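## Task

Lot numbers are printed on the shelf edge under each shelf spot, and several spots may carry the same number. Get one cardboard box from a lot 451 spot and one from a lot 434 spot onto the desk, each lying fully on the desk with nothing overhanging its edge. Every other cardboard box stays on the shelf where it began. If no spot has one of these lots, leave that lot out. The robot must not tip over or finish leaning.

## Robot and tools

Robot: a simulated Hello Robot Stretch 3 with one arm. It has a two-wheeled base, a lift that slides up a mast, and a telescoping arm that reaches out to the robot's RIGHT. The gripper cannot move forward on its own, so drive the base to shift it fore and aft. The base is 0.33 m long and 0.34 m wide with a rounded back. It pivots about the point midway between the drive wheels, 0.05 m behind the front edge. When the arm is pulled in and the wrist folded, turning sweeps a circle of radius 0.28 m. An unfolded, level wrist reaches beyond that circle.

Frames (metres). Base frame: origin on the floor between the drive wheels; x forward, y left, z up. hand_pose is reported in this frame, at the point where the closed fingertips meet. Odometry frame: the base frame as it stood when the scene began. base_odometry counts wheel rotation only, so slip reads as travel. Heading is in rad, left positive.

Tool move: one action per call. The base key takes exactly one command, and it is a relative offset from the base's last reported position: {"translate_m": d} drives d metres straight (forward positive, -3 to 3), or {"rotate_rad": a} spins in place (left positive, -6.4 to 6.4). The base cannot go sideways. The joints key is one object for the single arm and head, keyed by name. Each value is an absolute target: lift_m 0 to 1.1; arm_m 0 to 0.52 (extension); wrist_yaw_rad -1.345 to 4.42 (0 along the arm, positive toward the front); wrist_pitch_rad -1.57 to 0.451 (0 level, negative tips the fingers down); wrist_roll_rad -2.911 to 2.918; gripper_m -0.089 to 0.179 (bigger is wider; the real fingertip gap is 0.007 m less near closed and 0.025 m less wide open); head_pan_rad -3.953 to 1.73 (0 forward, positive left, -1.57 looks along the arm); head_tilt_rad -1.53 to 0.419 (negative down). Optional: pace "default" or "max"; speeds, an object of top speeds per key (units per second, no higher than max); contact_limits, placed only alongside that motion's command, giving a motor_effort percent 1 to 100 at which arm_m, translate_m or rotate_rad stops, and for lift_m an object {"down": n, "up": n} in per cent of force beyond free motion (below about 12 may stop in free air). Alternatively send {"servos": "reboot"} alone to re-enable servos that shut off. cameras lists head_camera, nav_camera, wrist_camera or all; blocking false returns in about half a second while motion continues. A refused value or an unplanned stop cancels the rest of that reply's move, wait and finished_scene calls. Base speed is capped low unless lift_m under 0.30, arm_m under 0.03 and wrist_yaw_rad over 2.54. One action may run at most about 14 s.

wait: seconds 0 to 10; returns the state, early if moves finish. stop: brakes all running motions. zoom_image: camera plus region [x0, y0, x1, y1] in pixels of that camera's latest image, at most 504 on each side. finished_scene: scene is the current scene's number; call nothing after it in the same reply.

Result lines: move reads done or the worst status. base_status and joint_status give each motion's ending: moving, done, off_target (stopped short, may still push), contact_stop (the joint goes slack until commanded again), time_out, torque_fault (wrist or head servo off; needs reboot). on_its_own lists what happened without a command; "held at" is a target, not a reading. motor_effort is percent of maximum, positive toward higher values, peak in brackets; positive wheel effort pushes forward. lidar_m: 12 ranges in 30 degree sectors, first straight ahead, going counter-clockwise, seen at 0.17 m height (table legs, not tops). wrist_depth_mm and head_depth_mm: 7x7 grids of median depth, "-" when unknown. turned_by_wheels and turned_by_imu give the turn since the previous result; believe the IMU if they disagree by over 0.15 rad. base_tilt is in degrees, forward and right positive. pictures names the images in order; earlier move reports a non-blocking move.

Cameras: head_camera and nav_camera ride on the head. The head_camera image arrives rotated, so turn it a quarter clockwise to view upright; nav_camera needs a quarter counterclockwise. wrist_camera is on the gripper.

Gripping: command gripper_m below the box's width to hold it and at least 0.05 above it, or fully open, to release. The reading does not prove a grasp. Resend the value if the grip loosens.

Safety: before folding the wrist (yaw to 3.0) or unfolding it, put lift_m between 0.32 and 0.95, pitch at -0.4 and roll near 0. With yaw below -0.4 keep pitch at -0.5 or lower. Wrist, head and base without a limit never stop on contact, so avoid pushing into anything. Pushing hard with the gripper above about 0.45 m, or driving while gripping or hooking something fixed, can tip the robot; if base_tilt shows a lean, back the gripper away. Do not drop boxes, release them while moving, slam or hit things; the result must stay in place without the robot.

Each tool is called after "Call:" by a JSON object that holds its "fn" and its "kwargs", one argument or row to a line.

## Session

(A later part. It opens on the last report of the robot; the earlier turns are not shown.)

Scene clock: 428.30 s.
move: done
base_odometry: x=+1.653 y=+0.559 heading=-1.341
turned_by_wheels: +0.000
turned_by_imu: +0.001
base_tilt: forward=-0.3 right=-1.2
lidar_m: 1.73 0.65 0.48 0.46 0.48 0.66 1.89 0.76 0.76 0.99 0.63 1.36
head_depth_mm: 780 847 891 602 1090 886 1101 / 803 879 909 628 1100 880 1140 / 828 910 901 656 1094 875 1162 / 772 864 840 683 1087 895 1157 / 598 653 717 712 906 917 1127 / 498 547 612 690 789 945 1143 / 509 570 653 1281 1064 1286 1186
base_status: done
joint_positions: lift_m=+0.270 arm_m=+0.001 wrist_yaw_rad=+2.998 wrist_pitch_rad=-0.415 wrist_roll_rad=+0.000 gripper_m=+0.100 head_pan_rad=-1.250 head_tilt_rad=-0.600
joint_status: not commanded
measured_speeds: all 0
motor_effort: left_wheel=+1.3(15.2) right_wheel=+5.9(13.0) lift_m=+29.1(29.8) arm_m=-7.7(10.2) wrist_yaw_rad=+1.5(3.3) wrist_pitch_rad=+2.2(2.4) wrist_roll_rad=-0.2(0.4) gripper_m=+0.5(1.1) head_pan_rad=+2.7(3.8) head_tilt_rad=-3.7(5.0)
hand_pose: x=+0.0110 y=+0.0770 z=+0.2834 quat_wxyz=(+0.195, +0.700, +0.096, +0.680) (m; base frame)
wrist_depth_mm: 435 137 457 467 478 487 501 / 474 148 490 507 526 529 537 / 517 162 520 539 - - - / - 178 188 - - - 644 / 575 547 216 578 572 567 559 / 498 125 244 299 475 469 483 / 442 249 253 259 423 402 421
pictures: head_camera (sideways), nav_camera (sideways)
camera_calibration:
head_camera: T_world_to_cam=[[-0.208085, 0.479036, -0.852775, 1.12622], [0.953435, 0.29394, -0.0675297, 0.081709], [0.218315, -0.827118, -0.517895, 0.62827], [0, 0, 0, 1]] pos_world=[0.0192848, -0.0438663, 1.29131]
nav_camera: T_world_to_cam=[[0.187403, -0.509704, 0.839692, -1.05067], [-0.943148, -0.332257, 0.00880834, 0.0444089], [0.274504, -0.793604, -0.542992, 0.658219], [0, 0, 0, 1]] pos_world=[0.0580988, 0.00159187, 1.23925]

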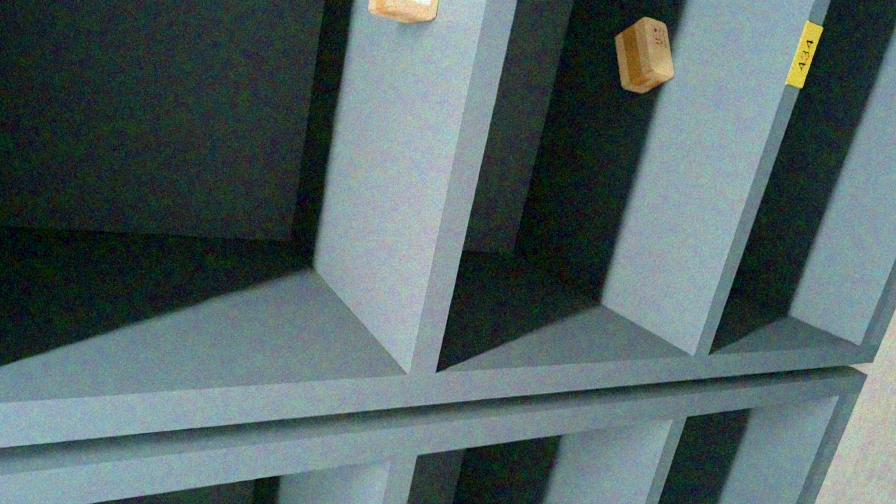

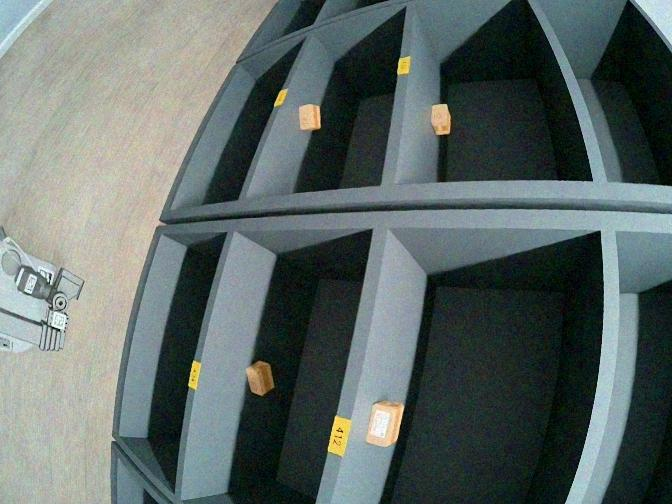

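Call:
{"fn": "move", "kwargs": {
  "base": {"translate_m": -0.07},
  "joints": {"lift_m": 0.6},
  "pace": "max"
}}

Call:
{"fn": "move", "kwargs": {
  "joints": {"wrist_yaw_rad": 0.0, "gripper_m": 0.17, "wrist_pitch_rad": -0.25, "head_pan_rad": -1.57},
  "pace": "max",
  "cameras": ["wrist_camera", "head_camera"]
}}

Scene clock: 452.43 s.
move: done
base_odometry: x=+1.637 y=+0.628 heading=-1.341
turned_by_wheels: +0.000
turned_by_imu: +0.000
base_tilt: forward=-0.3 right=-1.3
lidar_m: 1.73 0.65 0.48 0.46 0.48 0.66 1.90 0.76 0.71 1.00 0.67 1.43
head_depth_mm: 780 847 892 603 1091 889 1098 / 803 875 914 627 1105 877 1116 / 829 905 898 655 1093 877 1162 / 855 938 888 683 1089 896 1157 / 739 808 814 889 1030 941 1150 / 606 649 698 719 849 954 1135 / 520 566 629 720 863 1253 1186
base_status: done
joint_positions: lift_m=+0.600 arm_m=+0.001 wrist_yaw_rad=+2.998 wrist_pitch_rad=-0.415 wrist_roll_rad=+0.000 gripper_m=+0.100 head_pan_rad=-1.250 head_tilt_rad=-0.600
joint_status: all done
measured_speeds: all 0
motor_effort: left_wheel=-0.7(13.0) right_wheel=-8.5(12.6) lift_m=+28.2(33.5) arm_m=-5.3(6.8) wrist_yaw_rad=+0.7(3.0) wrist_pitch_rad=+2.2(2.4) wrist_roll_rad=+0.0(0.4) gripper_m=+0.4(1.1) head_pan_rad=+2.0(3.2) head_tilt_rad=-3.3(3.9)
hand_pose: x=+0.0110 y=+0.0770 z=+0.6134 quat_wxyz=(+0.195, +0.700, +0.096, +0.680) (m; base frame)
wrist_depth_mm: 437 137 458 469 475 491 498 / 477 147 487 505 523 529 535 / 517 161 520 542 - - - / - 178 187 - - - - / - - 150 - - - - / - - 148 - - 124 819 / - 736 274 775 757 735 757
pictures: none

Scene clock: 454.27 s.
move: done
base_odometry: x=+1.637 y=+0.628 heading=-1.341
turned_by_wheels: +0.000
turned_by_imu: +0.000
base_tilt: forward=-0.4 right=-1.3
lidar_m: 1.73 0.65 0.48 0.46 0.48 0.66 1.89 0.76 0.71 0.99 0.66 1.43
head_depth_mm: 808 888 927 668 1096 886 1119 / 810 890 911 663 1104 884 1165 / 808 888 900 655 1097 899 1134 / 810 890 886 649 1084 896 1152 / 809 894 871 641 1079 888 1128 / 810 890 859 635 1077 885 1145 / 811 888 847 628 1029 880 1116
base_status: not commanded
joint_positions: lift_m=+0.600 arm_m=+0.001 wrist_yaw_rad=+0.003 wrist_pitch_rad=-0.272 wrist_roll_rad=+0.000 gripper_m=+0.170 head_pan_rad=-1.574 head_tilt_rad=-0.600
joint_status: all done
measured_speeds: all 0
motor_effort: left_wheel=-1.2(1.2) right_wheel=-8.6(9.8) lift_m=+23.0(27.8) arm_m=-4.0(5.6) wrist_yaw_rad=-2.9(8.1) wrist_pitch_rad=+3.6(6.1) wrist_roll_rad=+0.0(0.3) gripper_m=+0.4(84.7) head_pan_rad=+0.3(4.6) head_tilt_rad=-3.0(3.2)
hand_pose: x=-0.0207 y=-0.3859 z=+0.6468 quat_wxyz=(+0.701, +0.097, -0.700, -0.095) (m; base frame)
wrist_depth_mm: 464 - - - - - 652 / 462 - - - - - - / 468 - - 518 - - - / 455 481 478 472 471 473 470 / 390 374 376 367 367 367 367 / 117 126 - - - 134 - / 116 744 - - - - 106
pictures: head_camera (sideways), wrist_camera
camera_calibration:
head_camera: T_world_to_cam=[[-0.0447609, 0.520349, -0.85278, 1.12527], [0.997413, -0.0247871, -0.067477, 0.0813719], [-0.0562495, -0.853594, -0.517893, 0.629884], [0, 0, 0, 1]] pos_world=[0.00463733, -0.0458496, 1.29131]
wrist_camera: T_world_to_cam=[[-0.998865, -0.0433161, -0.0198327, -0.0179075], [-0.00210478, 0.456018, -0.889968, 0.784054], [0.047594, -0.888916, -0.455591, 0.11877], [0, 0, 0, 1]] pos_world=[-0.0218896, -0.252742, 0.751539]

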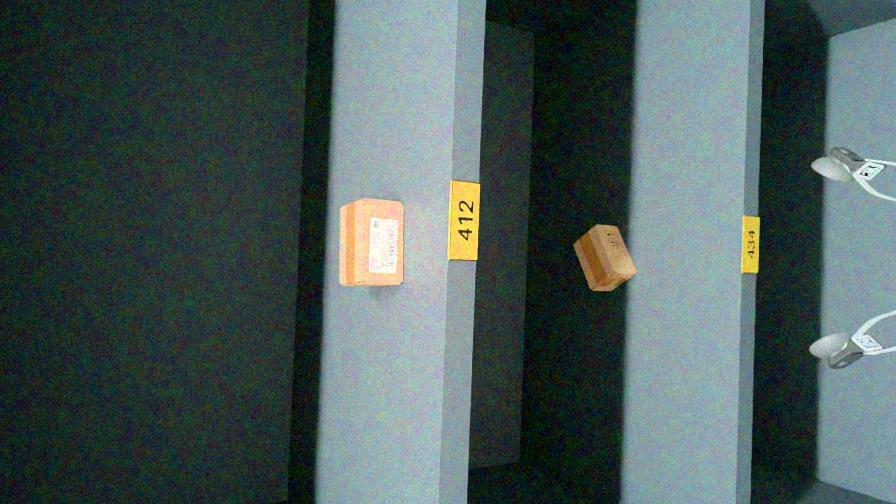

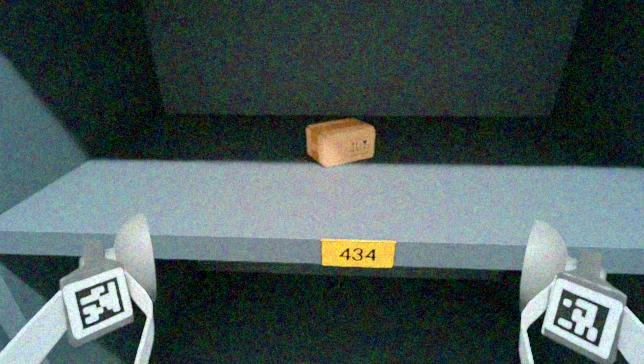

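Call:
{"fn": "move", "kwargs": {
  "base": {"translate_m": -0.148},
  "joints": {"wrist_yaw_rad": 0.45, "lift_m": 0.533},
  "pace": "max"
}}

Call:
{"fn": "move", "kwargs": {
  "joints": {"arm_m": 0.29},
  "speeds": {"arm_m": 0.25},
  "cameras": ["wrist_camera"]
}}

Scene clock: 479.07 s.
move: done
base_odometry: x=+1.603 y=+0.772 heading=-1.340
turned_by_wheels: +0.000
turned_by_imu: +0.000
base_tilt: forward=-0.4 right=-1.1
lidar_m: 1.74 0.66 0.48 0.47 0.48 0.67 1.90 1.35 0.62 0.99 0.76 0.78
head_depth_mm: 805 858 826 633 838 829 929 / 806 887 910 661 1061 880 1112 / 807 888 895 655 1092 875 1164 / 807 886 883 647 1086 895 1158 / 809 887 871 639 1079 891 1156 / 809 888 861 634 1072 883 1139 / 810 889 842 626 1062 883 1139
base_status: done
joint_positions: lift_m=+0.533 arm_m=+0.001 wrist_yaw_rad=+0.447 wrist_pitch_rad=-0.270 wrist_roll_rad=+0.000 gripper_m=+0.170 head_pan_rad=-1.570 head_tilt_rad=-0.600
joint_status: all done
measured_speeds: all 0
motor_effort: left_wheel=-4.8(8.6) right_wheel=-9.1(14.8) lift_m=+25.0(27.3) arm_m=-2.2(3.5) wrist_yaw_rad=+2.3(6.3) wrist_pitch_rad=+3.1(3.4) wrist_roll_rad=+0.1(0.3) gripper_m=+0.5(1.2) head_pan_rad=+3.2(4.2) head_tilt_rad=-1.8(2.9)
hand_pose: x=+0.0825 y=-0.3625 z=+0.5802 quat_wxyz=(+0.705, +0.248, -0.662, +0.062) (m; base frame)
wrist_depth_mm: - 480 - - - - - / 801 498 - - 479 - - / - 513 463 460 461 458 449 / - 610 - 383 346 325 324 / - 144 - - - 296 275 / 123 124 822 - - - - / 116 745 - - - - 106
pictures: none

Scene clock: 482.23 s.
move: done
base_odometry: x=+1.603 y=+0.772 heading=-1.340
turned_by_wheels: +0.000
turned_by_imu: +0.000
base_tilt: forward=-0.4 right=-1.1
lidar_m: 1.74 0.65 0.48 0.46 0.48 0.67 1.91 1.36 0.62 0.99 0.76 0.78
head_depth_mm: 804 860 823 635 836 827 924 / 806 885 910 662 1064 880 1046 / 810 887 896 654 1098 643 622 / 807 886 880 645 1084 698 1105 / 806 885 868 641 1078 838 1152 / 809 890 859 633 1069 859 1148 / 809 889 847 626 1065 881 1138
base_status: not commanded
joint_positions: lift_m=+0.533 arm_m=+0.290 wrist_yaw_rad=+0.447 wrist_pitch_rad=-0.270 wrist_roll_rad=+0.000 gripper_m=+0.170 head_pan_rad=-1.570 head_tilt_rad=-0.600
joint_status: all done
measured_speeds: all 0
motor_effort: left_wheel=-4.7(5.1) right_wheel=-9.2(9.5) lift_m=+30.9(31.3) arm_m=+13.6(14.8) wrist_yaw_rad=+2.5(3.4) wrist_pitch_rad=+3.1(3.3) wrist_roll_rad=+0.0(0.4) gripper_m=+0.2(1.2) head_pan_rad=+3.4(3.9) head_tilt_rad=-1.1(2.3)
hand_pose: x=+0.0825 y=-0.6519 z=+0.5802 quat_wxyz=(+0.705, +0.248, -0.662, +0.062) (m; base frame)
wrist_depth_mm: 415 481 - - - - - / 426 489 - - - - - / 429 470 463 463 420 420 - / 332 328 329 256 262 323 320 / 258 254 254 251 251 250 248 / 117 141 207 206 205 197 196 / 116 170 175 175 173 168 106
pictures: wrist_camera
camera_calibration:
wrist_camera: T_world_to_cam=[[-0.883359, -0.468282, -0.0197226, -0.214307], [-0.197152, 0.409422, -0.890789, 0.832554], [0.425215, -0.782998, -0.453989, -0.116008], [0, 0, 0, 1]] pos_world=[0.0241581, -0.532057, 0.684737]

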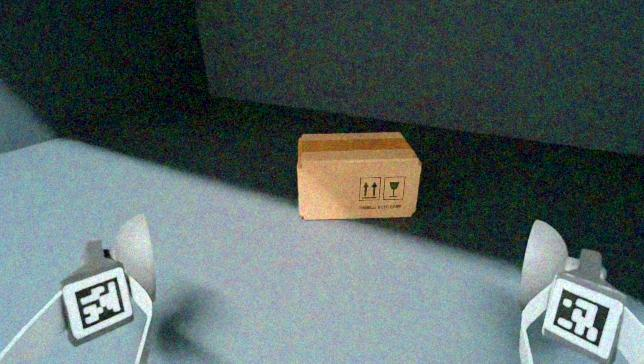

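Call:
{"fn": "move", "kwargs": {
  "joints": {"arm_m": 0.325}
}}

Call:
{"fn": "move", "kwargs": {
  "base": {"translate_m": 0.038},
  "joints": {"arm_m": 0.403},
  "speeds": {"translate_m": 0.03, "arm_m": 0.06},
  "cameras": ["wrist_camera"]
}}

Call:
{"fn": "move", "kwargs": {
  "joints": {"gripper_m": 0.04}
}}

Call:
{"fn": "move", "kwargs": {
  "joints": {"lift_m": 0.6},
  "pace": "max",
  "cameras": ["wrist_camera"]
}}

Call:
{"fn": "move", "kwargs": {
  "joints": {"arm_m": 0.0},
  "speeds": {"arm_m": 0.25},
  "cameras": ["wrist_camera"]
}}

Scene clock: 508.83 s.
move: done
base_odometry: x=+1.603 y=+0.772 heading=-1.340
turned_by_wheels: +0.000
turned_by_imu: +0.000
base_tilt: forward=-0.3 right=-1.2
lidar_m: 1.74 0.66 0.48 0.47 0.48 0.67 1.90 1.36 0.62 0.99 0.76 0.78
head_depth_mm: 805 862 827 634 835 828 925 / 806 882 908 661 1061 880 1053 / 806 888 897 654 1092 657 1082 / 807 887 881 646 1089 670 1151 / 804 888 871 640 1083 840 1153 / 806 889 858 634 1077 860 1142 / 809 887 842 627 1063 879 1141
base_status: not commanded
joint_positions: lift_m=+0.533 arm_m=+0.325 wrist_yaw_rad=+0.447 wrist_pitch_rad=-0.270 wrist_roll_rad=+0.000 gripper_m=+0.170 head_pan_rad=-1.570 head_tilt_rad=-0.600
joint_status: all done
measured_speeds: all 0
motor_effort: left_wheel=-4.2(5.0) right_wheel=-8.9(9.5) lift_m=+31.0(31.7) arm_m=+12.3(14.3) wrist_yaw_rad=+2.2(3.4) wrist_pitch_rad=+3.1(3.3) wrist_roll_rad=+0.0(0.3) gripper_m=+0.4(1.1) head_pan_rad=+3.4(3.8) head_tilt_rad=-0.3(1.5)
hand_pose: x=+0.0825 y=-0.6869 z=+0.5802 quat_wxyz=(+0.705, +0.248, -0.662, +0.062) (m; base frame)
wrist_depth_mm: 414 478 - - - - - / 425 490 - - - - - / 426 467 462 429 423 - - / 331 328 326 225 304 321 319 / 257 254 253 233 240 249 248 / 117 140 207 206 205 197 196 / 116 170 174 174 173 168 106
pictures: none

Scene clock: 510.83 s.
move: done
base_odometry: x=+1.611 y=+0.735 heading=-1.340
turned_by_wheels: +0.000
turned_by_imu: +0.000
base_tilt: forward=-0.2 right=-1.2
lidar_m: 1.74 0.65 0.48 0.47 0.48 0.67 1.90 1.39 0.64 0.99 0.73 0.78
head_depth_mm: 810 888 876 636 940 864 964 / 808 883 912 661 1102 881 1115 / 806 885 895 654 1093 689 574 / 809 884 883 648 1090 820 1151 / 807 886 870 638 1078 863 1147 / 809 888 856 634 1069 882 1148 / 811 891 846 628 1064 880 1140
base_status: done
joint_positions: lift_m=+0.533 arm_m=+0.403 wrist_yaw_rad=+0.447 wrist_pitch_rad=-0.270 wrist_roll_rad=+0.000 gripper_m=+0.170 head_pan_rad=-1.570 head_tilt_rad=-0.600
joint_status: all done
measured_speeds: all 0
motor_effort: left_wheel=+8.4(11.1) right_wheel=+2.1(8.3) lift_m=+29.2(30.9) arm_m=+11.8(15.2) wrist_yaw_rad=+1.4(3.1) wrist_pitch_rad=+3.2(3.3) wrist_roll_rad=+0.1(0.3) gripper_m=+0.6(1.1) head_pan_rad=+3.1(3.4) head_tilt_rad=-0.1(1.4)
hand_pose: x=+0.0825 y=-0.7649 z=+0.5802 quat_wxyz=(+0.705, +0.248, -0.662, +0.062) (m; base frame)
wrist_depth_mm: 381 450 - - - - - / 391 466 - - - - - / 400 445 427 417 - - - / 331 330 327 324 322 305 287 / 255 254 233 167 174 250 249 / 117 140 149 147 146 197 196 / 116 169 164 158 163 168 106
pictures: wrist_camera
camera_calibration:
wrist_camera: T_world_to_cam=[[-0.883359, -0.468282, -0.0197226, -0.267223], [-0.197152, 0.409422, -0.890789, 0.878819], [0.425215, -0.782998, -0.453989, -0.204487], [0, 0, 0, 1]] pos_world=[0.0241581, -0.645057, 0.684737]

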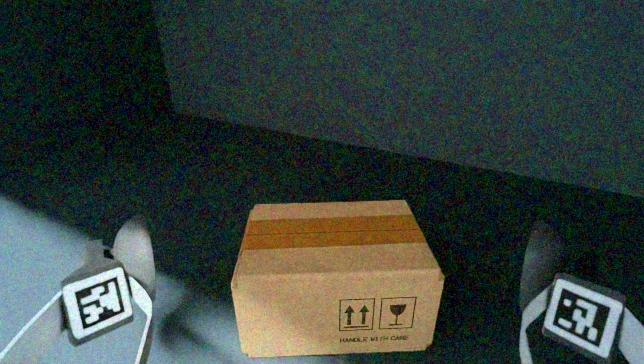

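Scene clock: 512.67 s.
move: done
base_odometry: x=+1.611 y=+0.735 heading=-1.340
turned_by_wheels: +0.000
turned_by_imu: +0.000
base_tilt: forward=-0.2 right=-1.1
lidar_m: 1.74 0.66 0.48 0.47 0.48 0.67 1.90 1.39 0.64 0.99 0.73 0.78
head_depth_mm: 806 885 874 634 935 862 963 / 809 886 913 661 1103 881 1117 / 807 888 897 654 1092 689 574 / 807 884 888 645 1088 819 1158 / 809 888 869 642 1079 864 1145 / 806 887 859 633 1075 885 1148 / 812 889 845 625 1060 879 1145
base_status: not commanded
joint_positions: lift_m=+0.533 arm_m=+0.403 wrist_yaw_rad=+0.448 wrist_pitch_rad=-0.270 wrist_roll_rad=+0.000 gripper_m=+0.041 head_pan_rad=-1.570 head_tilt_rad=-0.600
joint_status: all done
measured_speeds: all 0
motor_effort: left_wheel=+8.5(8.8) right_wheel=+2.0(2.8) lift_m=+29.4(30.7) arm_m=+8.8(12.8) wrist_yaw_rad=+0.7(3.9) wrist_pitch_rad=+3.2(3.3) wrist_roll_rad=-0.2(0.3) gripper_m=-16.7(90.1) head_pan_rad=+3.0(3.4) head_tilt_rad=+0.5(1.0)
hand_pose: x=+0.0826 y=-0.7649 z=+0.5802 quat_wxyz=(+0.705, +0.248, -0.662, +0.063) (m; base frame)
wrist_depth_mm: 381 450 - - - - - / 392 463 - - - - - / 403 446 425 423 - - - / 329 331 327 324 323 304 299 / 254 255 160 168 166 249 249 / 208 207 142 147 146 203 202 / 181 164 160 158 163 120 172
pictures: none

Scene clock: 513.90 s.
move: done
base_odometry: x=+1.611 y=+0.735 heading=-1.340
turned_by_wheels: +0.000
turned_by_imu: +0.000
base_tilt: forward=-0.3 right=-1.1
lidar_m: 1.73 0.65 0.48 0.47 0.48 0.66 1.90 1.39 0.64 0.99 0.73 0.78
head_depth_mm: 807 885 873 636 935 863 966 / 806 887 907 661 1103 878 1085 / 808 884 895 653 1022 680 1109 / 807 884 883 648 768 866 1154 / 806 894 871 638 969 890 1150 / 809 892 859 633 1075 883 1146 / 807 890 843 626 1063 882 1142
base_status: not commanded
joint_positions: lift_m=+0.600 arm_m=+0.403 wrist_yaw_rad=+0.448 wrist_pitch_rad=-0.274 wrist_roll_rad=+0.000 gripper_m=+0.041 head_pan_rad=-1.570 head_tilt_rad=-0.600
joint_status: all done
measured_speeds: all 0
motor_effort: left_wheel=+7.9(8.6) right_wheel=+1.5(2.9) lift_m=+31.6(34.0) arm_m=+5.4(8.9) wrist_yaw_rad=+1.9(2.5) wrist_pitch_rad=+4.0(4.1) wrist_roll_rad=+0.0(0.3) gripper_m=-16.3(16.8) head_pan_rad=+2.9(3.4) head_tilt_rad=+0.2(1.0)
hand_pose: x=+0.0825 y=-0.7645 z=+0.6462 quat_wxyz=(+0.705, +0.250, -0.661, +0.061) (m; base frame)
wrist_depth_mm: 379 448 - - - - - / 393 466 - - - - - / 403 478 - - - - - / 414 471 468 439 - - - / 369 365 161 168 160 342 - / 299 299 142 147 145 292 292 / 260 238 157 158 162 123 249
pictures: wrist_camera
camera_calibration:
wrist_camera: T_world_to_cam=[[-0.883245, -0.468489, -0.0198864, -0.265835], [-0.198938, 0.412788, -0.888836, 0.938919], [0.424619, -0.781105, -0.457793, -0.170203], [0, 0, 0, 1]] pos_world=[0.0242598, -0.645061, 0.751341]

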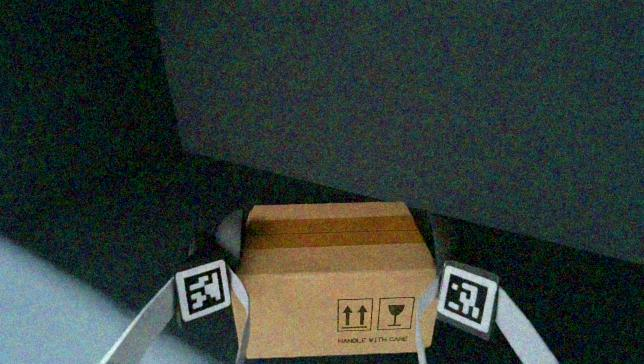

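Scene clock: 517.57 s.
move: done
base_odometry: x=+1.611 y=+0.735 heading=-1.340
turned_by_wheels: +0.000
turned_by_imu: +0.000
base_tilt: forward=-0.3 right=-1.1
lidar_m: 1.74 0.66 0.48 0.46 0.48 0.67 1.90 1.39 0.64 0.99 0.73 0.78
head_depth_mm: 804 888 876 634 938 860 963 / 806 885 915 660 1099 878 1141 / 809 887 896 656 1098 875 1162 / 808 886 885 650 1085 895 1156 / 807 887 871 640 1078 889 642 / 810 888 860 633 1070 883 625 / 810 892 843 628 1063 881 1141
base_status: not commanded
joint_positions: lift_m=+0.600 arm_m=+0.001 wrist_yaw_rad=+0.448 wrist_pitch_rad=-0.274 wrist_roll_rad=+0.000 gripper_m=+0.041 head_pan_rad=-1.570 head_tilt_rad=-0.600
joint_status: all done
measured_speeds: all 0
motor_effort: left_wheel=+7.7(8.9) right_wheel=+1.2(2.8) lift_m=+24.6(31.7) arm_m=-12.4(14.5) wrist_yaw_rad=+1.0(2.9) wrist_pitch_rad=+3.9(4.1) wrist_roll_rad=-0.2(0.3) gripper_m=-16.5(17.1) head_pan_rad=+3.1(3.6) head_tilt_rad=+0.9(1.3)
hand_pose: x=+0.0824 y=-0.3621 z=+0.6462 quat_wxyz=(+0.705, +0.250, -0.661, +0.061) (m; base frame)
wrist_depth_mm: - 469 - - - - - / - 496 - - - - - / - 514 - - - - - / - 581 499 470 469 460 460 / - - 157 167 167 362 360 / - 124 142 147 145 319 304 / 883 815 154 157 159 104 -
pictures: wrist_camera
camera_calibration:
wrist_camera: T_world_to_cam=[[-0.883245, -0.468489, -0.0198864, -0.0773171], [-0.198938, 0.412788, -0.888836, 0.772724], [0.424619, -0.781105, -0.457793, 0.144068], [0, 0, 0, 1]] pos_world=[0.0242598, -0.242661, 0.751241]

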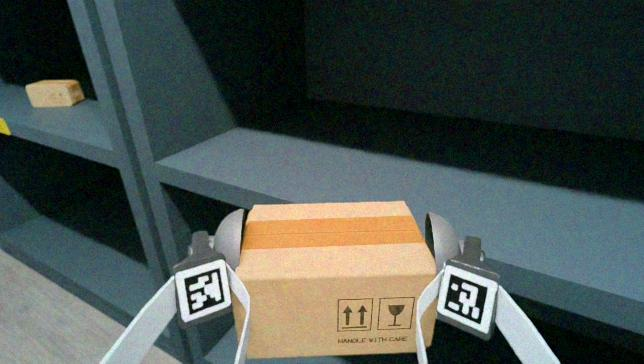

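Call:
{"fn": "move", "kwargs": {
  "joints": {"wrist_yaw_rad": 2.6, "wrist_pitch_rad": -0.35, "lift_m": 0.36},
  "pace": "max"
}}

Call:
{"fn": "move", "kwargs": {
  "joints": {"lift_m": 0.29},
  "pace": "max"
}}

Call:
{"fn": "move", "kwargs": {
  "base": {"translate_m": -1.78},
  "pace": "max"
}}

Call:
{"fn": "move", "kwargs": {
  "base": {"rotate_rad": -1.59},
  "pace": "max",
  "cameras": ["nav_camera"]
}}

Scene clock: 537.70 s.
move: done
base_odometry: x=+1.611 y=+0.735 heading=-1.340
turned_by_wheels: +0.000
turned_by_imu: +0.000
base_tilt: forward=-0.2 right=-1.1
lidar_m: 1.74 0.65 0.48 0.46 0.49 0.66 1.90 1.39 0.64 0.99 0.73 0.78
head_depth_mm: 807 888 875 637 938 861 963 / 807 888 911 662 1105 879 1141 / 806 888 901 655 1093 874 1165 / 808 888 884 649 1091 891 1152 / 806 888 872 641 1080 892 1150 / 809 890 861 635 1069 885 1148 / 810 889 850 625 1062 878 1136
base_status: not commanded
joint_positions: lift_m=+0.360 arm_m=+0.001 wrist_yaw_rad=+2.597 wrist_pitch_rad=-0.374 wrist_roll_rad=+0.000 gripper_m=+0.041 head_pan_rad=-1.570 head_tilt_rad=-0.600
joint_status: all done
measured_speeds: all 0
motor_effort: left_wheel=+8.1(8.5) right_wheel=+1.7(2.9) lift_m=+26.1(27.2) arm_m=-7.1(9.8) wrist_yaw_rad=+2.3(8.7) wrist_pitch_rad=+3.9(6.6) wrist_roll_rad=+0.1(0.4) gripper_m=-16.2(16.9) head_pan_rad=+3.0(3.0) head_tilt_rad=+2.0(2.1)
hand_pose: x=+0.0977 y=+0.0510 z=+0.3828 quat_wxyz=(+0.314, +0.704, -0.060, +0.634) (m; base frame)
wrist_depth_mm: 390 430 478 531 - - - / 415 456 516 - - - - / 439 487 528 - - 945 - / 468 511 - - 813 897 891 / 499 539 157 168 166 729 715 / 531 - 142 147 146 618 618 / 201 530 156 158 163 123 531
pictures: none

Scene clock: 538.93 s.
move: done
base_odometry: x=+1.611 y=+0.735 heading=-1.340
turned_by_wheels: +0.000
turned_by_imu: +0.000
base_tilt: forward=-0.1 right=-1.2
lidar_m: 1.73 0.65 0.48 0.46 0.48 0.67 1.90 1.39 0.64 0.99 0.73 0.78
head_depth_mm: 806 889 877 635 940 860 965 / 807 888 913 662 1102 879 1143 / 809 885 898 654 1096 872 1164 / 809 887 885 646 1087 895 1156 / 810 887 870 639 1077 890 1152 / 811 886 858 635 1069 883 1138 / 813 890 846 629 1062 877 1141
base_status: not commanded
joint_positions: lift_m=+0.290 arm_m=+0.001 wrist_yaw_rad=+2.597 wrist_pitch_rad=-0.374 wrist_roll_rad=+0.000 gripper_m=+0.041 head_pan_rad=-1.570 head_tilt_rad=-0.600
joint_status: all done
measured_speeds: all 0
motor_effort: left_wheel=+8.3(8.4) right_wheel=+2.2(2.9) lift_m=+26.3(27.3) arm_m=-6.1(7.8) wrist_yaw_rad=+1.1(3.5) wrist_pitch_rad=+3.9(4.1) wrist_roll_rad=-0.1(0.3) gripper_m=-16.3(16.6) head_pan_rad=+2.0(2.9) head_tilt_rad=+1.6(2.4)
hand_pose: x=+0.0977 y=+0.0509 z=+0.3127 quat_wxyz=(+0.314, +0.704, -0.060, +0.634) (m; base frame)
wrist_depth_mm: 392 428 478 526 - - - / 413 458 508 - - - - / 436 490 533 - - 881 966 / 469 515 - - 746 765 771 / 497 527 157 168 167 627 624 / 518 541 142 147 146 528 524 / 205 279 154 159 163 123 458
pictures: none

Scene clock: 546.30 s.
move: done
base_odometry: x=+1.205 y=+2.467 heading=-1.340
turned_by_wheels: +0.000
turned_by_imu: -0.001
base_tilt: forward=-0.2 right=-1.2
lidar_m: 1.81 0.68 0.50 0.48 0.50 0.59 0.57 0.59 0.82 2.30 0.69 1.40
head_depth_mm: 1684 1646 1600 1566 1533 1423 1242 / 2544 2412 2357 2216 1866 1496 1239 / 2703 2957 3253 2488 1852 1483 1236 / 2730 2952 3253 2427 1836 1478 1229 / 2702 2968 3206 2401 1826 1467 1220 / 2743 2944 3239 2401 1825 1458 1215 / 2704 2870 3145 2371 1743 1372 1210
base_status: done
joint_positions: lift_m=+0.290 arm_m=+0.001 wrist_yaw_rad=+2.597 wrist_pitch_rad=-0.374 wrist_roll_rad=+0.000 gripper_m=+0.041 head_pan_rad=-1.570 head_tilt_rad=-0.600
joint_status: not commanded
measured_speeds: all 0
motor_effort: left_wheel=-2.6(14.6) right_wheel=-7.3(14.6) lift_m=+27.5(31.6) arm_m=+0.7(6.4) wrist_yaw_rad=+1.6(3.3) wrist_pitch_rad=+4.0(4.1) wrist_roll_rad=-0.3(0.4) gripper_m=-16.2(16.9) head_pan_rad=+2.1(2.9) head_tilt_rad=+2.4(3.7)
hand_pose: x=+0.0977 y=+0.0510 z=+0.3127 quat_wxyz=(+0.314, +0.704, -0.060, +0.634) (m; base frame)
wrist_depth_mm: 403 445 493 538 - - - / 427 470 524 - - - - / 456 508 - - - 891 989 / 483 528 - - 745 769 768 / 509 543 157 167 167 626 625 / 524 547 142 146 145 531 534 / 205 287 153 158 162 124 455
pictures: none

Scene clock: 548.43 s.
move: done
base_odometry: x=+1.205 y=+2.467 heading=-2.930
turned_by_wheels: -1.590
turned_by_imu: -1.559
base_tilt: forward=-0.3 right=-1.2
lidar_m: 2.30 0.69 1.40 1.81 0.68 0.50 0.48 0.50 0.59 0.57 0.59 0.82
head_depth_mm: 448 493 547 615 702 819 978 / 448 492 546 615 703 820 982 / 448 494 548 616 702 819 986 / 449 493 546 616 705 822 984 / 450 493 550 618 704 825 983 / 449 494 548 620 704 823 985 / 450 494 549 617 706 823 986
base_status: done
joint_positions: lift_m=+0.290 arm_m=+0.001 wrist_yaw_rad=+2.597 wrist_pitch_rad=-0.374 wrist_roll_rad=+0.000 gripper_m=+0.041 head_pan_rad=-1.570 head_tilt_rad=-0.600
joint_status: not commanded
measured_speeds: all 0
motor_effort: left_wheel=+5.0(14.9) right_wheel=-8.7(15.6) lift_m=+31.0(31.8) arm_m=-7.4(7.4) wrist_yaw_rad=+2.4(3.2) wrist_pitch_rad=+4.0(4.1) wrist_roll_rad=-0.2(0.3) gripper_m=-16.1(16.7) head_pan_rad=+2.0(2.4) head_tilt_rad=+2.8(3.8)
hand_pose: x=+0.0977 y=+0.0509 z=+0.3127 quat_wxyz=(+0.314, +0.704, -0.060, +0.634) (m; base frame)
wrist_depth_mm: - - - - - - - / - - - - - - - / - - - 981 756 930 982 / 789 801 778 764 768 767 764 / 646 648 160 168 167 628 623 / 544 543 142 147 146 530 530 / 205 279 154 159 163 123 459
pictures: nav_camera (sideways)
camera_calibration:
nav_camera: T_world_to_cam=[[0.0175178, -0.542764, 0.839703, -1.04965], [-0.999787, -0.01866, 0.0087961, 0.0448697], [0.0108946, -0.839678, -0.542975, 0.659804], [0, 0, 0, 1]] pos_world=[0.0560593, -0.0148495, 1.23925]

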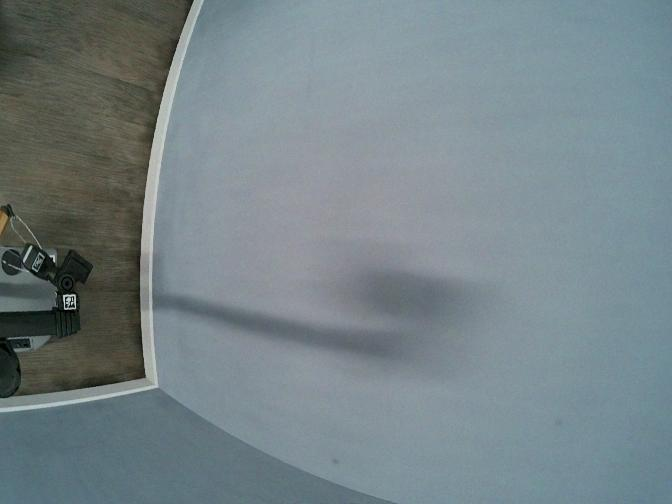

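Call:
{"fn": "move", "kwargs": {
  "base": {"translate_m": 1.9},
  "pace": "max"
}}

Call:
{"fn": "move", "kwargs": {
  "base": {"rotate_rad": 1.586},
  "pace": "max"
}}

Call:
{"fn": "move", "kwargs": {
  "base": {"translate_m": 1.33},
  "pace": "max"
}}

Call:
{"fn": "move", "kwargs": {
  "joints": {"lift_m": 0.8},
  "pace": "max",
  "cameras": ["head_camera"]
}}

Call:
{"fn": "move", "kwargs": {
  "joints": {"wrist_yaw_rad": 0.0, "wrist_pitch_rad": -0.25},
  "pace": "max",
  "cameras": ["head_camera"]
}}

Scene clock: 568.57 s.
move: done
base_odometry: x=-0.653 y=+2.068 heading=-2.930
turned_by_wheels: +0.000
turned_by_imu: +0.001
base_tilt: forward=-0.4 right=-1.2
lidar_m: 1.38 1.24 1.77 3.35 1.27 1.00 2.22 0.83 0.61 0.59 0.61 0.85
head_depth_mm: 465 510 568 639 729 847 1012 / 465 511 567 637 728 846 1017 / 466 512 567 641 731 848 1022 / 466 513 568 641 730 850 1021 / 467 513 569 639 733 849 1021 / 467 513 570 642 733 854 1025 / 468 513 571 642 734 856 1020
base_status: done
joint_positions: lift_m=+0.290 arm_m=+0.001 wrist_yaw_rad=+2.598 wrist_pitch_rad=-0.374 wrist_roll_rad=+0.000 gripper_m=+0.041 head_pan_rad=-1.570 head_tilt_rad=-0.600
joint_status: not commanded
measured_speeds: all 0
motor_effort: left_wheel=+0.6(15.5) right_wheel=+5.9(13.8) lift_m=+24.8(27.6) arm_m=-10.3(13.3) wrist_yaw_rad=+1.0(3.3) wrist_pitch_rad=+4.1(4.1) wrist_roll_rad=+0.3(0.4) gripper_m=-16.4(16.9) head_pan_rad=+1.0(2.3) head_tilt_rad=+2.7(4.3)
hand_pose: x=+0.0976 y=+0.0510 z=+0.3127 quat_wxyz=(+0.314, +0.704, -0.060, +0.634) (m; base frame)
wrist_depth_mm: - - - - - - - / - - - - - - - / - - - - - - 995 / 808 786 795 778 781 760 751 / 644 645 160 167 166 624 623 / 543 537 142 147 145 525 528 / 206 279 154 158 162 123 457
pictures: none

Scene clock: 570.70 s.
move: done
base_odometry: x=-0.653 y=+2.068 heading=-1.344
turned_by_wheels: +1.586
turned_by_imu: +1.554
base_tilt: forward=-0.3 right=-1.4
lidar_m: 3.38 1.27 1.00 2.25 0.83 0.61 0.59 0.61 0.84 1.38 1.24 1.59
head_depth_mm: 1135 1246 1386 1510 1574 1438 1250 / 1139 1250 1380 1549 1731 1488 1237 / 1136 1247 1390 1557 1731 1491 1232 / 1135 1248 1387 1562 1713 1469 1232 / 1136 1251 1394 1556 1707 1466 1225 / 1134 1250 1377 1553 1719 1449 1220 / 1139 1246 1386 1569 1713 1438 1213
base_status: done
joint_positions: lift_m=+0.290 arm_m=+0.001 wrist_yaw_rad=+2.598 wrist_pitch_rad=-0.374 wrist_roll_rad=+0.000 gripper_m=+0.041 head_pan_rad=-1.570 head_tilt_rad=-0.600
joint_status: not commanded
measured_speeds: all 0
motor_effort: left_wheel=-5.6(15.0) right_wheel=+8.1(14.6) lift_m=+25.8(25.8) arm_m=-12.7(13.4) wrist_yaw_rad=+0.7(3.7) wrist_pitch_rad=+3.9(4.1) wrist_roll_rad=-0.3(0.3) gripper_m=-16.1(16.8) head_pan_rad=+1.3(1.8) head_tilt_rad=+2.8(4.0)
hand_pose: x=+0.0976 y=+0.0510 z=+0.3127 quat_wxyz=(+0.314, +0.704, -0.060, +0.634) (m; base frame)
wrist_depth_mm: - - - - - - - / - - - - - - - / - - - - - - 979 / 804 789 788 779 779 769 777 / 652 647 161 167 167 626 623 / 539 542 142 147 145 527 531 / 205 278 154 159 162 123 460
pictures: none

Scene clock: 576.50 s.
move: done
base_odometry: x=-0.354 y=+0.772 heading=-1.345
turned_by_wheels: +0.000
turned_by_imu: +0.001
base_tilt: forward=-0.3 right=-1.3
lidar_m: 2.37 1.26 0.92 0.90 0.93 1.97 1.91 1.96 1.04 0.86 0.80 1.96
head_depth_mm: 1138 1254 1389 1137 874 1414 1217 / 1143 1254 1390 1123 868 1492 1239 / 1146 1247 1381 1111 862 1475 1238 / 1145 1256 1380 1107 852 1470 1227 / 1141 1259 1373 1092 848 1421 1221 / 1148 1258 1375 1079 841 1454 1213 / 1149 1257 1377 1069 836 1395 1213
base_status: done
joint_positions: lift_m=+0.290 arm_m=+0.001 wrist_yaw_rad=+2.598 wrist_pitch_rad=-0.374 wrist_roll_rad=+0.000 gripper_m=+0.041 head_pan_rad=-1.570 head_tilt_rad=-0.600
joint_status: not commanded
measured_speeds: all 0
motor_effort: left_wheel=-0.6(10.3) right_wheel=+9.4(16.7) lift_m=+26.3(27.1) arm_m=-9.1(12.9) wrist_yaw_rad=-0.1(2.9) wrist_pitch_rad=+3.9(4.1) wrist_roll_rad=+0.1(0.4) gripper_m=-16.0(17.0) head_pan_rad=+1.0(1.8) head_tilt_rad=+2.7(4.0)
hand_pose: x=+0.0976 y=+0.0510 z=+0.3127 quat_wxyz=(+0.314, +0.704, -0.060, +0.634) (m; base frame)
wrist_depth_mm: - 797 - - - - - / - 855 - - - - - / - 921 965 - - - 972 / 751 774 789 785 761 764 764 / 655 648 159 168 166 633 620 / 542 543 142 147 145 526 528 / 205 279 154 158 163 124 456
pictures: none

Scene clock: 580.70 s.
move: done
base_odometry: x=-0.354 y=+0.772 heading=-1.345
turned_by_wheels: +0.000
turned_by_imu: +0.000
base_tilt: forward=-0.3 right=-1.2
lidar_m: 2.36 1.26 0.92 0.89 0.93 1.97 1.91 1.96 1.04 0.86 0.80 1.97
head_depth_mm: 1144 1256 1386 1131 870 1409 1244 / 1142 1253 1392 1124 867 1483 1271 / 1142 1259 1383 1110 858 1478 1242 / 1143 1257 1368 1098 854 1469 1229 / 1144 1264 1368 1089 846 1421 1230 / 1144 1252 1371 1083 837 1460 1215 / 1149 1257 1373 1072 838 1408 1214
base_status: not commanded
joint_positions: lift_m=+0.800 arm_m=+0.001 wrist_yaw_rad=+2.598 wrist_pitch_rad=-0.374 wrist_roll_rad=+0.000 gripper_m=+0.041 head_pan_rad=-1.570 head_tilt_rad=-0.600
joint_status: all done
measured_speeds: all 0
motor_effort: left_wheel=-0.9(1.2) right_wheel=+9.0(10.2) lift_m=+29.2(34.8) arm_m=-6.7(9.8) wrist_yaw_rad=+1.1(3.5) wrist_pitch_rad=+4.0(4.2) wrist_roll_rad=+0.1(0.3) gripper_m=-16.0(16.8) head_pan_rad=+1.1(1.8) head_tilt_rad=+2.3(3.1)
hand_pose: x=+0.0976 y=+0.0510 z=+0.8226 quat_wxyz=(+0.314, +0.704, -0.060, +0.634) (m; base frame)
wrist_depth_mm: - 792 - - - - - / - 868 - - - - - / - 942 - - - - - / - - - - - - - / - - 161 168 166 - - / - - 142 147 145 - - / 201 - 156 157 163 123 -
pictures: head_camera (sideways)
camera_calibration:
head_camera: T_world_to_cam=[[-0.0467501, 0.519968, -0.852906, 1.12543], [0.997499, -0.0210139, -0.0674867, 0.0813543], [-0.0530138, -0.853927, -0.517685, 0.629597], [0, 0, 0, 1]] pos_world=[0.0048405, -0.0458489, 1.29131]

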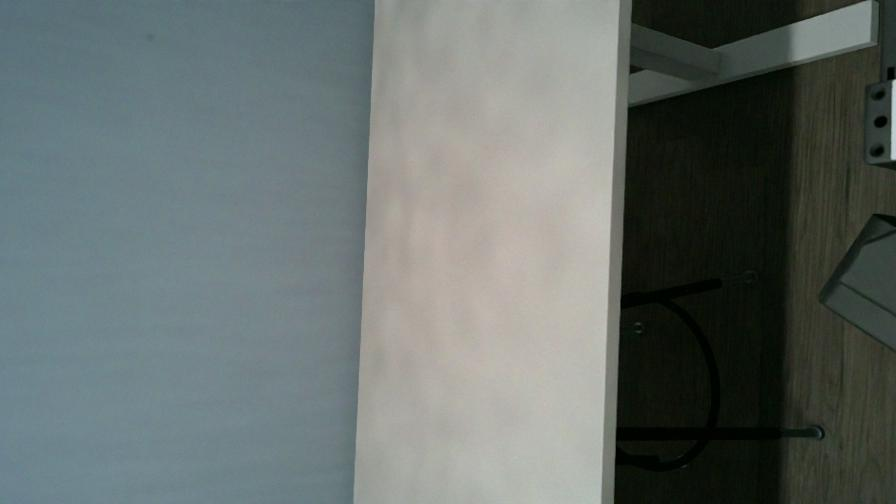

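Scene clock: 582.37 s.
move: done
base_odometry: x=-0.354 y=+0.772 heading=-1.345
turned_by_wheels: +0.000
turned_by_imu: +0.000
base_tilt: forward=-0.4 right=-1.2
lidar_m: 2.36 1.26 0.93 0.89 0.93 1.97 1.90 1.95 1.05 0.87 0.80 1.96
head_depth_mm: 1142 1250 1389 1139 873 1410 1243 / 1140 1252 1384 1125 870 1482 1267 / 1139 1258 1384 1112 857 1396 1179 / 1139 1255 1373 1100 856 515 326 / 1142 1252 1381 1092 848 1353 1226 / 1146 1258 1375 1080 839 1457 1219 / 1142 1255 1376 1070 836 1406 1213
base_status: not commanded
joint_positions: lift_m=+0.800 arm_m=+0.001 wrist_yaw_rad=+0.002 wrist_pitch_rad=-0.280 wrist_roll_rad=+0.000 gripper_m=+0.041 head_pan_rad=-1.570 head_tilt_rad=-0.600
joint_status: all done
measured_speeds: all 0
motor_effort: left_wheel=-0.9(1.3) right_wheel=+9.2(9.9) lift_m=+23.6(29.2) arm_m=-5.4(7.2) wrist_yaw_rad=-1.6(9.2) wrist_pitch_rad=+5.0(8.1) wrist_roll_rad=-0.2(0.3) gripper_m=-16.5(16.6) head_pan_rad=+0.3(1.3) head_tilt_rad=+1.8(2.8)
hand_pose: x=-0.0210 y=-0.3851 z=+0.8447 quat_wxyz=(+0.701, +0.100, -0.700, -0.098) (m; base frame)
wrist_depth_mm: - - - - - - - / - - - - - - - / - - - - - - - / - - - - - - - / - - 158 168 160 - - / - - 142 147 146 - - / - - 154 158 163 120 -
pictures: head_camera (sideways)
camera_calibration:
head_camera: T_world_to_cam=[[-0.0467501, 0.519968, -0.852906, 1.12543], [0.997499, -0.0210139, -0.0674867, 0.0813543], [-0.0530138, -0.853927, -0.517685, 0.629597], [0, 0, 0, 1]] pos_world=[0.0048405, -0.0458489, 1.29131]

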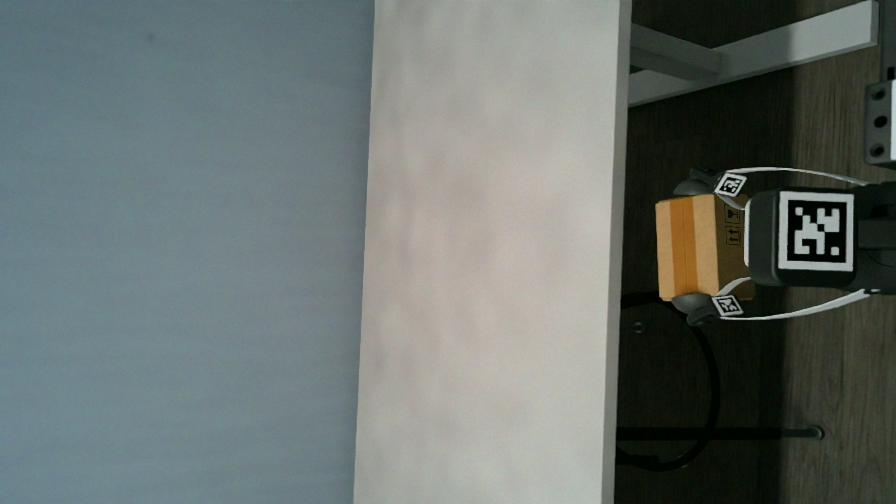

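Call:
{"fn": "move", "kwargs": {
  "joints": {"arm_m": 0.36},
  "speeds": {"arm_m": 0.2}
}}

Call:
{"fn": "move", "kwargs": {
  "joints": {"lift_m": 0.732}
}}

Call:
{"fn": "move", "kwargs": {
  "joints": {"lift_m": 0.713},
  "speeds": {"lift_m": 0.03},
  "cameras": ["wrist_camera", "head_camera"]
}}

Scene clock: 593.87 s.
move: done
base_odometry: x=-0.354 y=+0.772 heading=-1.345
turned_by_wheels: +0.000
turned_by_imu: +0.000
base_tilt: forward=-0.4 right=-1.2
lidar_m: 2.36 1.26 0.93 0.89 0.93 1.98 1.91 1.96 1.04 0.86 0.80 1.96
head_depth_mm: 1139 1248 1386 1137 845 341 - / 1145 1251 1389 1120 418 341 1187 / 1142 1259 1379 542 774 1481 1235 / 1144 1253 1367 809 777 1474 1230 / 1137 1250 1371 1091 846 1419 1220 / 1144 1264 1379 1082 841 1457 1214 / 1145 1265 1377 1071 835 1406 1211
base_status: not commanded
joint_positions: lift_m=+0.800 arm_m=+0.360 wrist_yaw_rad=+0.002 wrist_pitch_rad=-0.280 wrist_roll_rad=+0.000 gripper_m=+0.041 head_pan_rad=-1.570 head_tilt_rad=-0.600
joint_status: all done
measured_speeds: all 0
motor_effort: left_wheel=-1.1(1.4) right_wheel=+9.0(10.0) lift_m=+25.8(26.6) arm_m=+12.8(15.2) wrist_yaw_rad=-2.5(3.7) wrist_pitch_rad=+5.1(5.2) wrist_roll_rad=-0.1(0.3) gripper_m=-16.2(16.9) head_pan_rad=+0.2(1.0) head_tilt_rad=+2.1(2.5)
hand_pose: x=-0.0210 y=-0.7445 z=+0.8447 quat_wxyz=(+0.701, +0.100, -0.700, -0.098) (m; base frame)
wrist_depth_mm: - - - - - - - / - - - - - - - / - - - - - - - / - - - - - - - / - - 157 167 159 - - / - - 142 147 145 - - / - - 151 157 159 104 -
pictures: none

Scene clock: 595.33 s.
move: done
base_odometry: x=-0.354 y=+0.772 heading=-1.345
turned_by_wheels: +0.000
turned_by_imu: +0.000
base_tilt: forward=-0.4 right=-1.1
lidar_m: 2.36 1.26 0.93 0.89 0.93 1.98 1.91 1.96 1.04 0.87 0.80 1.96
head_depth_mm: 1137 1251 1391 1136 871 1406 1169 / 1145 1251 1391 1122 807 400 348 / 1140 1251 1371 1115 564 1440 1239 / 1148 1247 1374 1103 596 1472 1221 / 1138 1263 1376 1090 847 1418 1227 / 1147 1259 1375 1078 842 1452 1222 / 1149 1261 1367 1073 836 1406 1211
base_status: not commanded
joint_positions: lift_m=+0.732 arm_m=+0.360 wrist_yaw_rad=+0.002 wrist_pitch_rad=-0.280 wrist_roll_rad=+0.000 gripper_m=+0.041 head_pan_rad=-1.570 head_tilt_rad=-0.600
joint_status: all done
measured_speeds: all 0
motor_effort: left_wheel=-0.6(1.3) right_wheel=+9.0(10.3) lift_m=+23.5(26.9) arm_m=+10.5(12.9) wrist_yaw_rad=-1.3(3.4) wrist_pitch_rad=+5.1(5.2) wrist_roll_rad=+0.1(0.3) gripper_m=-16.3(16.6) head_pan_rad=+0.1(1.0) head_tilt_rad=+1.8(2.3)
hand_pose: x=-0.0210 y=-0.7446 z=+0.7767 quat_wxyz=(+0.701, +0.100, -0.700, -0.098) (m; base frame)
wrist_depth_mm: - - - - - - - / - - - - - - - / - - - - - - - / - - - - - - - / - - 157 167 160 - - / - - 142 147 145 - - / - - 151 158 159 104 -
pictures: none

Scene clock: 596.40 s.
move: done
base_odometry: x=-0.354 y=+0.772 heading=-1.345
turned_by_wheels: +0.000
turned_by_imu: +0.000
base_tilt: forward=-0.4 right=-1.3
lidar_m: 2.36 1.26 0.92 0.90 0.93 1.98 1.90 1.96 1.04 0.87 0.79 1.96
head_depth_mm: 1145 1253 1396 1137 872 1429 1214 / 1144 1254 1391 1126 839 413 358 / 1145 1264 1381 1115 572 1433 1235 / 1145 1257 1369 1105 603 1469 1227 / 1143 1254 1382 1090 847 1417 1232 / 1140 1252 1377 1080 840 1463 1218 / 1141 1260 1363 1067 833 1412 1207
base_status: not commanded
joint_positions: lift_m=+0.713 arm_m=+0.360 wrist_yaw_rad=+0.002 wrist_pitch_rad=-0.251 wrist_roll_rad=+0.000 gripper_m=+0.041 head_pan_rad=-1.570 head_tilt_rad=-0.600
joint_status: all done
measured_speeds: all 0
motor_effort: left_wheel=-0.6(1.3) right_wheel=+9.3(9.9) lift_m=+21.1(26.6) arm_m=+8.7(10.8) wrist_yaw_rad=-2.7(4.2) wrist_pitch_rad=-0.3(5.1) wrist_roll_rad=+0.1(0.3) gripper_m=-16.0(16.5) head_pan_rad=+0.5(0.9) head_tilt_rad=+2.0(2.3)
hand_pose: x=-0.0210 y=-0.7472 z=+0.7647 quat_wxyz=(+0.702, +0.090, -0.701, -0.088) (m; base frame)
wrist_depth_mm: - - - - - - - / - - - - - - - / - - - - - - - / - - - - - - - / - - 158 167 159 - - / - - 141 146 145 - - / - - 151 157 158 103 -
pictures: head_camera (sideways), wrist_camera
camera_calibration:
head_camera: T_world_to_cam=[[-0.0467501, 0.519968, -0.852906, 1.12543], [0.997499, -0.0210139, -0.0674867, 0.0813543], [-0.0530138, -0.853927, -0.517685, 0.629597], [0, 0, 0, 1]] pos_world=[0.0048405, -0.0458489, 1.29131]
wrist_camera: T_world_to_cam=[[-0.998903, -0.0428227, -0.0189534, -0.0318394], [-0.00169305, 0.43749, -0.899222, 1.04713], [0.0467991, -0.898203, -0.437083, -0.169722], [0, 0, 0, 1]] pos_world=[-0.0220888, -0.611919, 0.866818]

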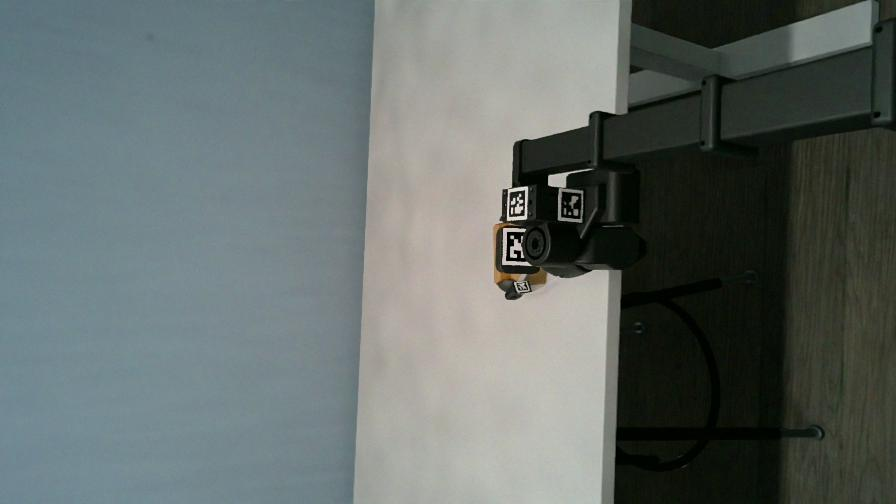

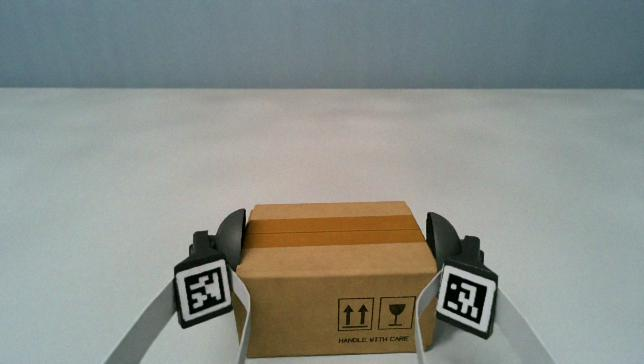

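Call:
{"fn": "move", "kwargs": {
  "joints": {"gripper_m": 0.17}
}}

Call:
{"fn": "move", "kwargs": {
  "joints": {"arm_m": 0.05},
  "speeds": {"arm_m": 0.3},
  "cameras": ["head_camera", "nav_camera", "wrist_camera"]
}}

Scene clock: 603.93 s.
move: done
base_odometry: x=-0.354 y=+0.772 heading=-1.345
turned_by_wheels: +0.000
turned_by_imu: +0.000
base_tilt: forward=-0.3 right=-1.2
lidar_m: 2.36 1.26 0.93 0.89 0.93 1.97 1.91 1.96 1.04 0.87 0.80 1.96
head_depth_mm: 1140 1256 1397 1132 870 1418 1215 / 1143 1257 1393 1123 838 413 359 / 1140 1257 1384 1112 571 1431 1232 / 1145 1258 1376 1097 602 1473 1228 / 1145 1254 1369 1091 823 1420 1218 / 1140 1256 1361 1079 842 1451 1219 / 1144 1253 1373 1074 834 1397 1214
base_status: not commanded
joint_positions: lift_m=+0.713 arm_m=+0.360 wrist_yaw_rad=+0.001 wrist_pitch_rad=-0.263 wrist_roll_rad=+0.000 gripper_m=+0.170 head_pan_rad=-1.570 head_tilt_rad=-0.600
joint_status: all done
measured_speeds: all 0
motor_effort: left_wheel=-1.1(1.4) right_wheel=+9.2(9.7) lift_m=+30.8(31.2) arm_m=+0.7(3.9) wrist_yaw_rad=-1.4(3.4) wrist_pitch_rad=+2.1(2.2) wrist_roll_rad=-0.2(0.4) gripper_m=+0.4(84.0) head_pan_rad=-0.2(0.7) head_tilt_rad=+1.7(2.1)
hand_pose: x=-0.0212 y=-0.7461 z=+0.7617 quat_wxyz=(+0.701, +0.093, -0.701, -0.093) (m; base frame)
wrist_depth_mm: - - - - - - - / - - - - - - - / - - - - - - - / - - - - - - - / - 143 161 160 159 - - / - 124 145 146 147 - - / - - 156 157 159 - 106
pictures: none

Scene clock: 607.20 s.
move: done
base_odometry: x=-0.354 y=+0.772 heading=-1.345
turned_by_wheels: +0.000
turned_by_imu: +0.000
base_tilt: forward=-0.3 right=-1.2
lidar_m: 2.37 1.26 0.93 0.89 0.93 1.98 1.91 1.96 1.04 0.87 0.80 1.96
head_depth_mm: 1147 1254 1393 1126 873 1414 1217 / 1143 1258 1395 1126 864 1483 1243 / 1147 1260 1380 1114 860 1475 433 / 1142 1255 1374 1101 851 1471 413 / 1141 1260 1373 1094 849 1421 1195 / 1148 1253 1373 1084 843 1459 1221 / 1145 1254 1371 1071 839 1404 1209
base_status: not commanded
joint_positions: lift_m=+0.713 arm_m=+0.050 wrist_yaw_rad=+0.001 wrist_pitch_rad=-0.264 wrist_roll_rad=+0.000 gripper_m=+0.170 head_pan_rad=-1.570 head_tilt_rad=-0.600
joint_status: all done
measured_speeds: all 0
motor_effort: left_wheel=-0.5(1.2) right_wheel=+9.4(10.0) lift_m=+22.6(31.6) arm_m=-12.4(14.9) wrist_yaw_rad=-2.0(2.9) wrist_pitch_rad=+2.1(2.3) wrist_roll_rad=+0.1(0.4) gripper_m=+0.3(1.6) head_pan_rad=-0.4(0.9) head_tilt_rad=+0.8(1.9)
hand_pose: x=-0.0212 y=-0.4360 z=+0.7615 quat_wxyz=(+0.701, +0.094, -0.701, -0.093) (m; base frame)
wrist_depth_mm: - - - - - - - / - - - 450 - - - / - - - 429 - - - / - - - - - - - / - 147 - - - - - / 117 127 - - - - - / 116 984 - - - 946 106
pictures: head_camera (sideways), nav_camera (sideways), wrist_camera
camera_calibration:
head_camera: T_world_to_cam=[[-0.0467501, 0.519968, -0.852906, 1.12543], [0.997499, -0.0210139, -0.0674867, 0.0813543], [-0.0530138, -0.853927, -0.517685, 0.629597], [0, 0, 0, 1]] pos_world=[0.0048405, -0.0458489, 1.29131]
nav_camera: T_world_to_cam=[[0.0175188, -0.542461, 0.839898, -1.04989], [-0.999787, -0.0186573, 0.00880366, 0.0448604], [0.0108946, -0.839874, -0.542673, 0.659426], [0, 0, 0, 1]] pos_world=[0.0560593, -0.0148508, 1.23925]
wrist_camera: T_world_to_cam=[[-0.998954, -0.0413567, -0.0194833, -0.0178001], [-0.00118361, 0.449433, -0.893313, 0.908775], [0.0457009, -0.892356, -0.449012, 0.119946], [0, 0, 0, 1]] pos_world=[-0.0221876, -0.302134, 0.865331]

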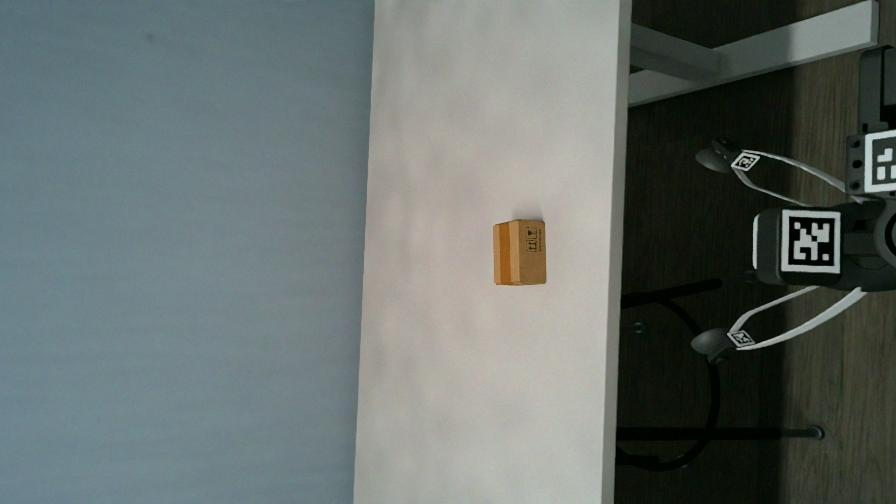

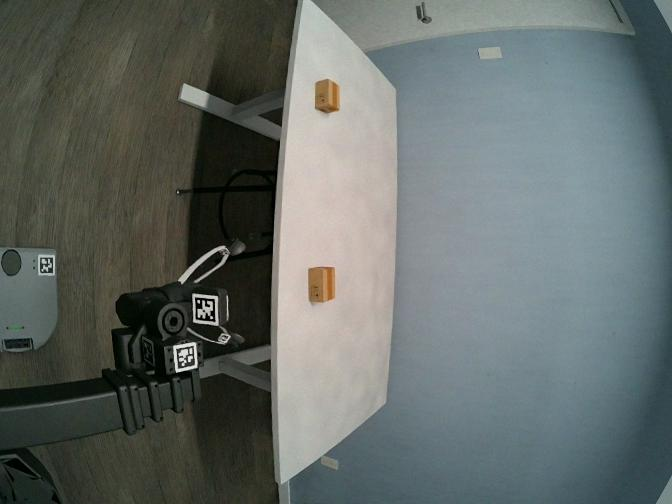

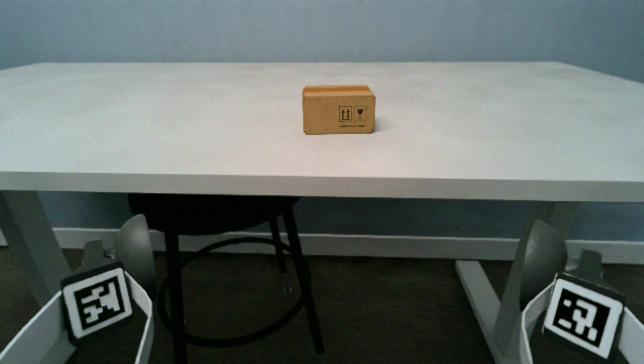

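Both boxes are on the desk, so I'm ending the scene.

Call:
{"fn": "finished_scene", "kwargs": {
  "scene": 2
}}

The scene is finished: the task was done.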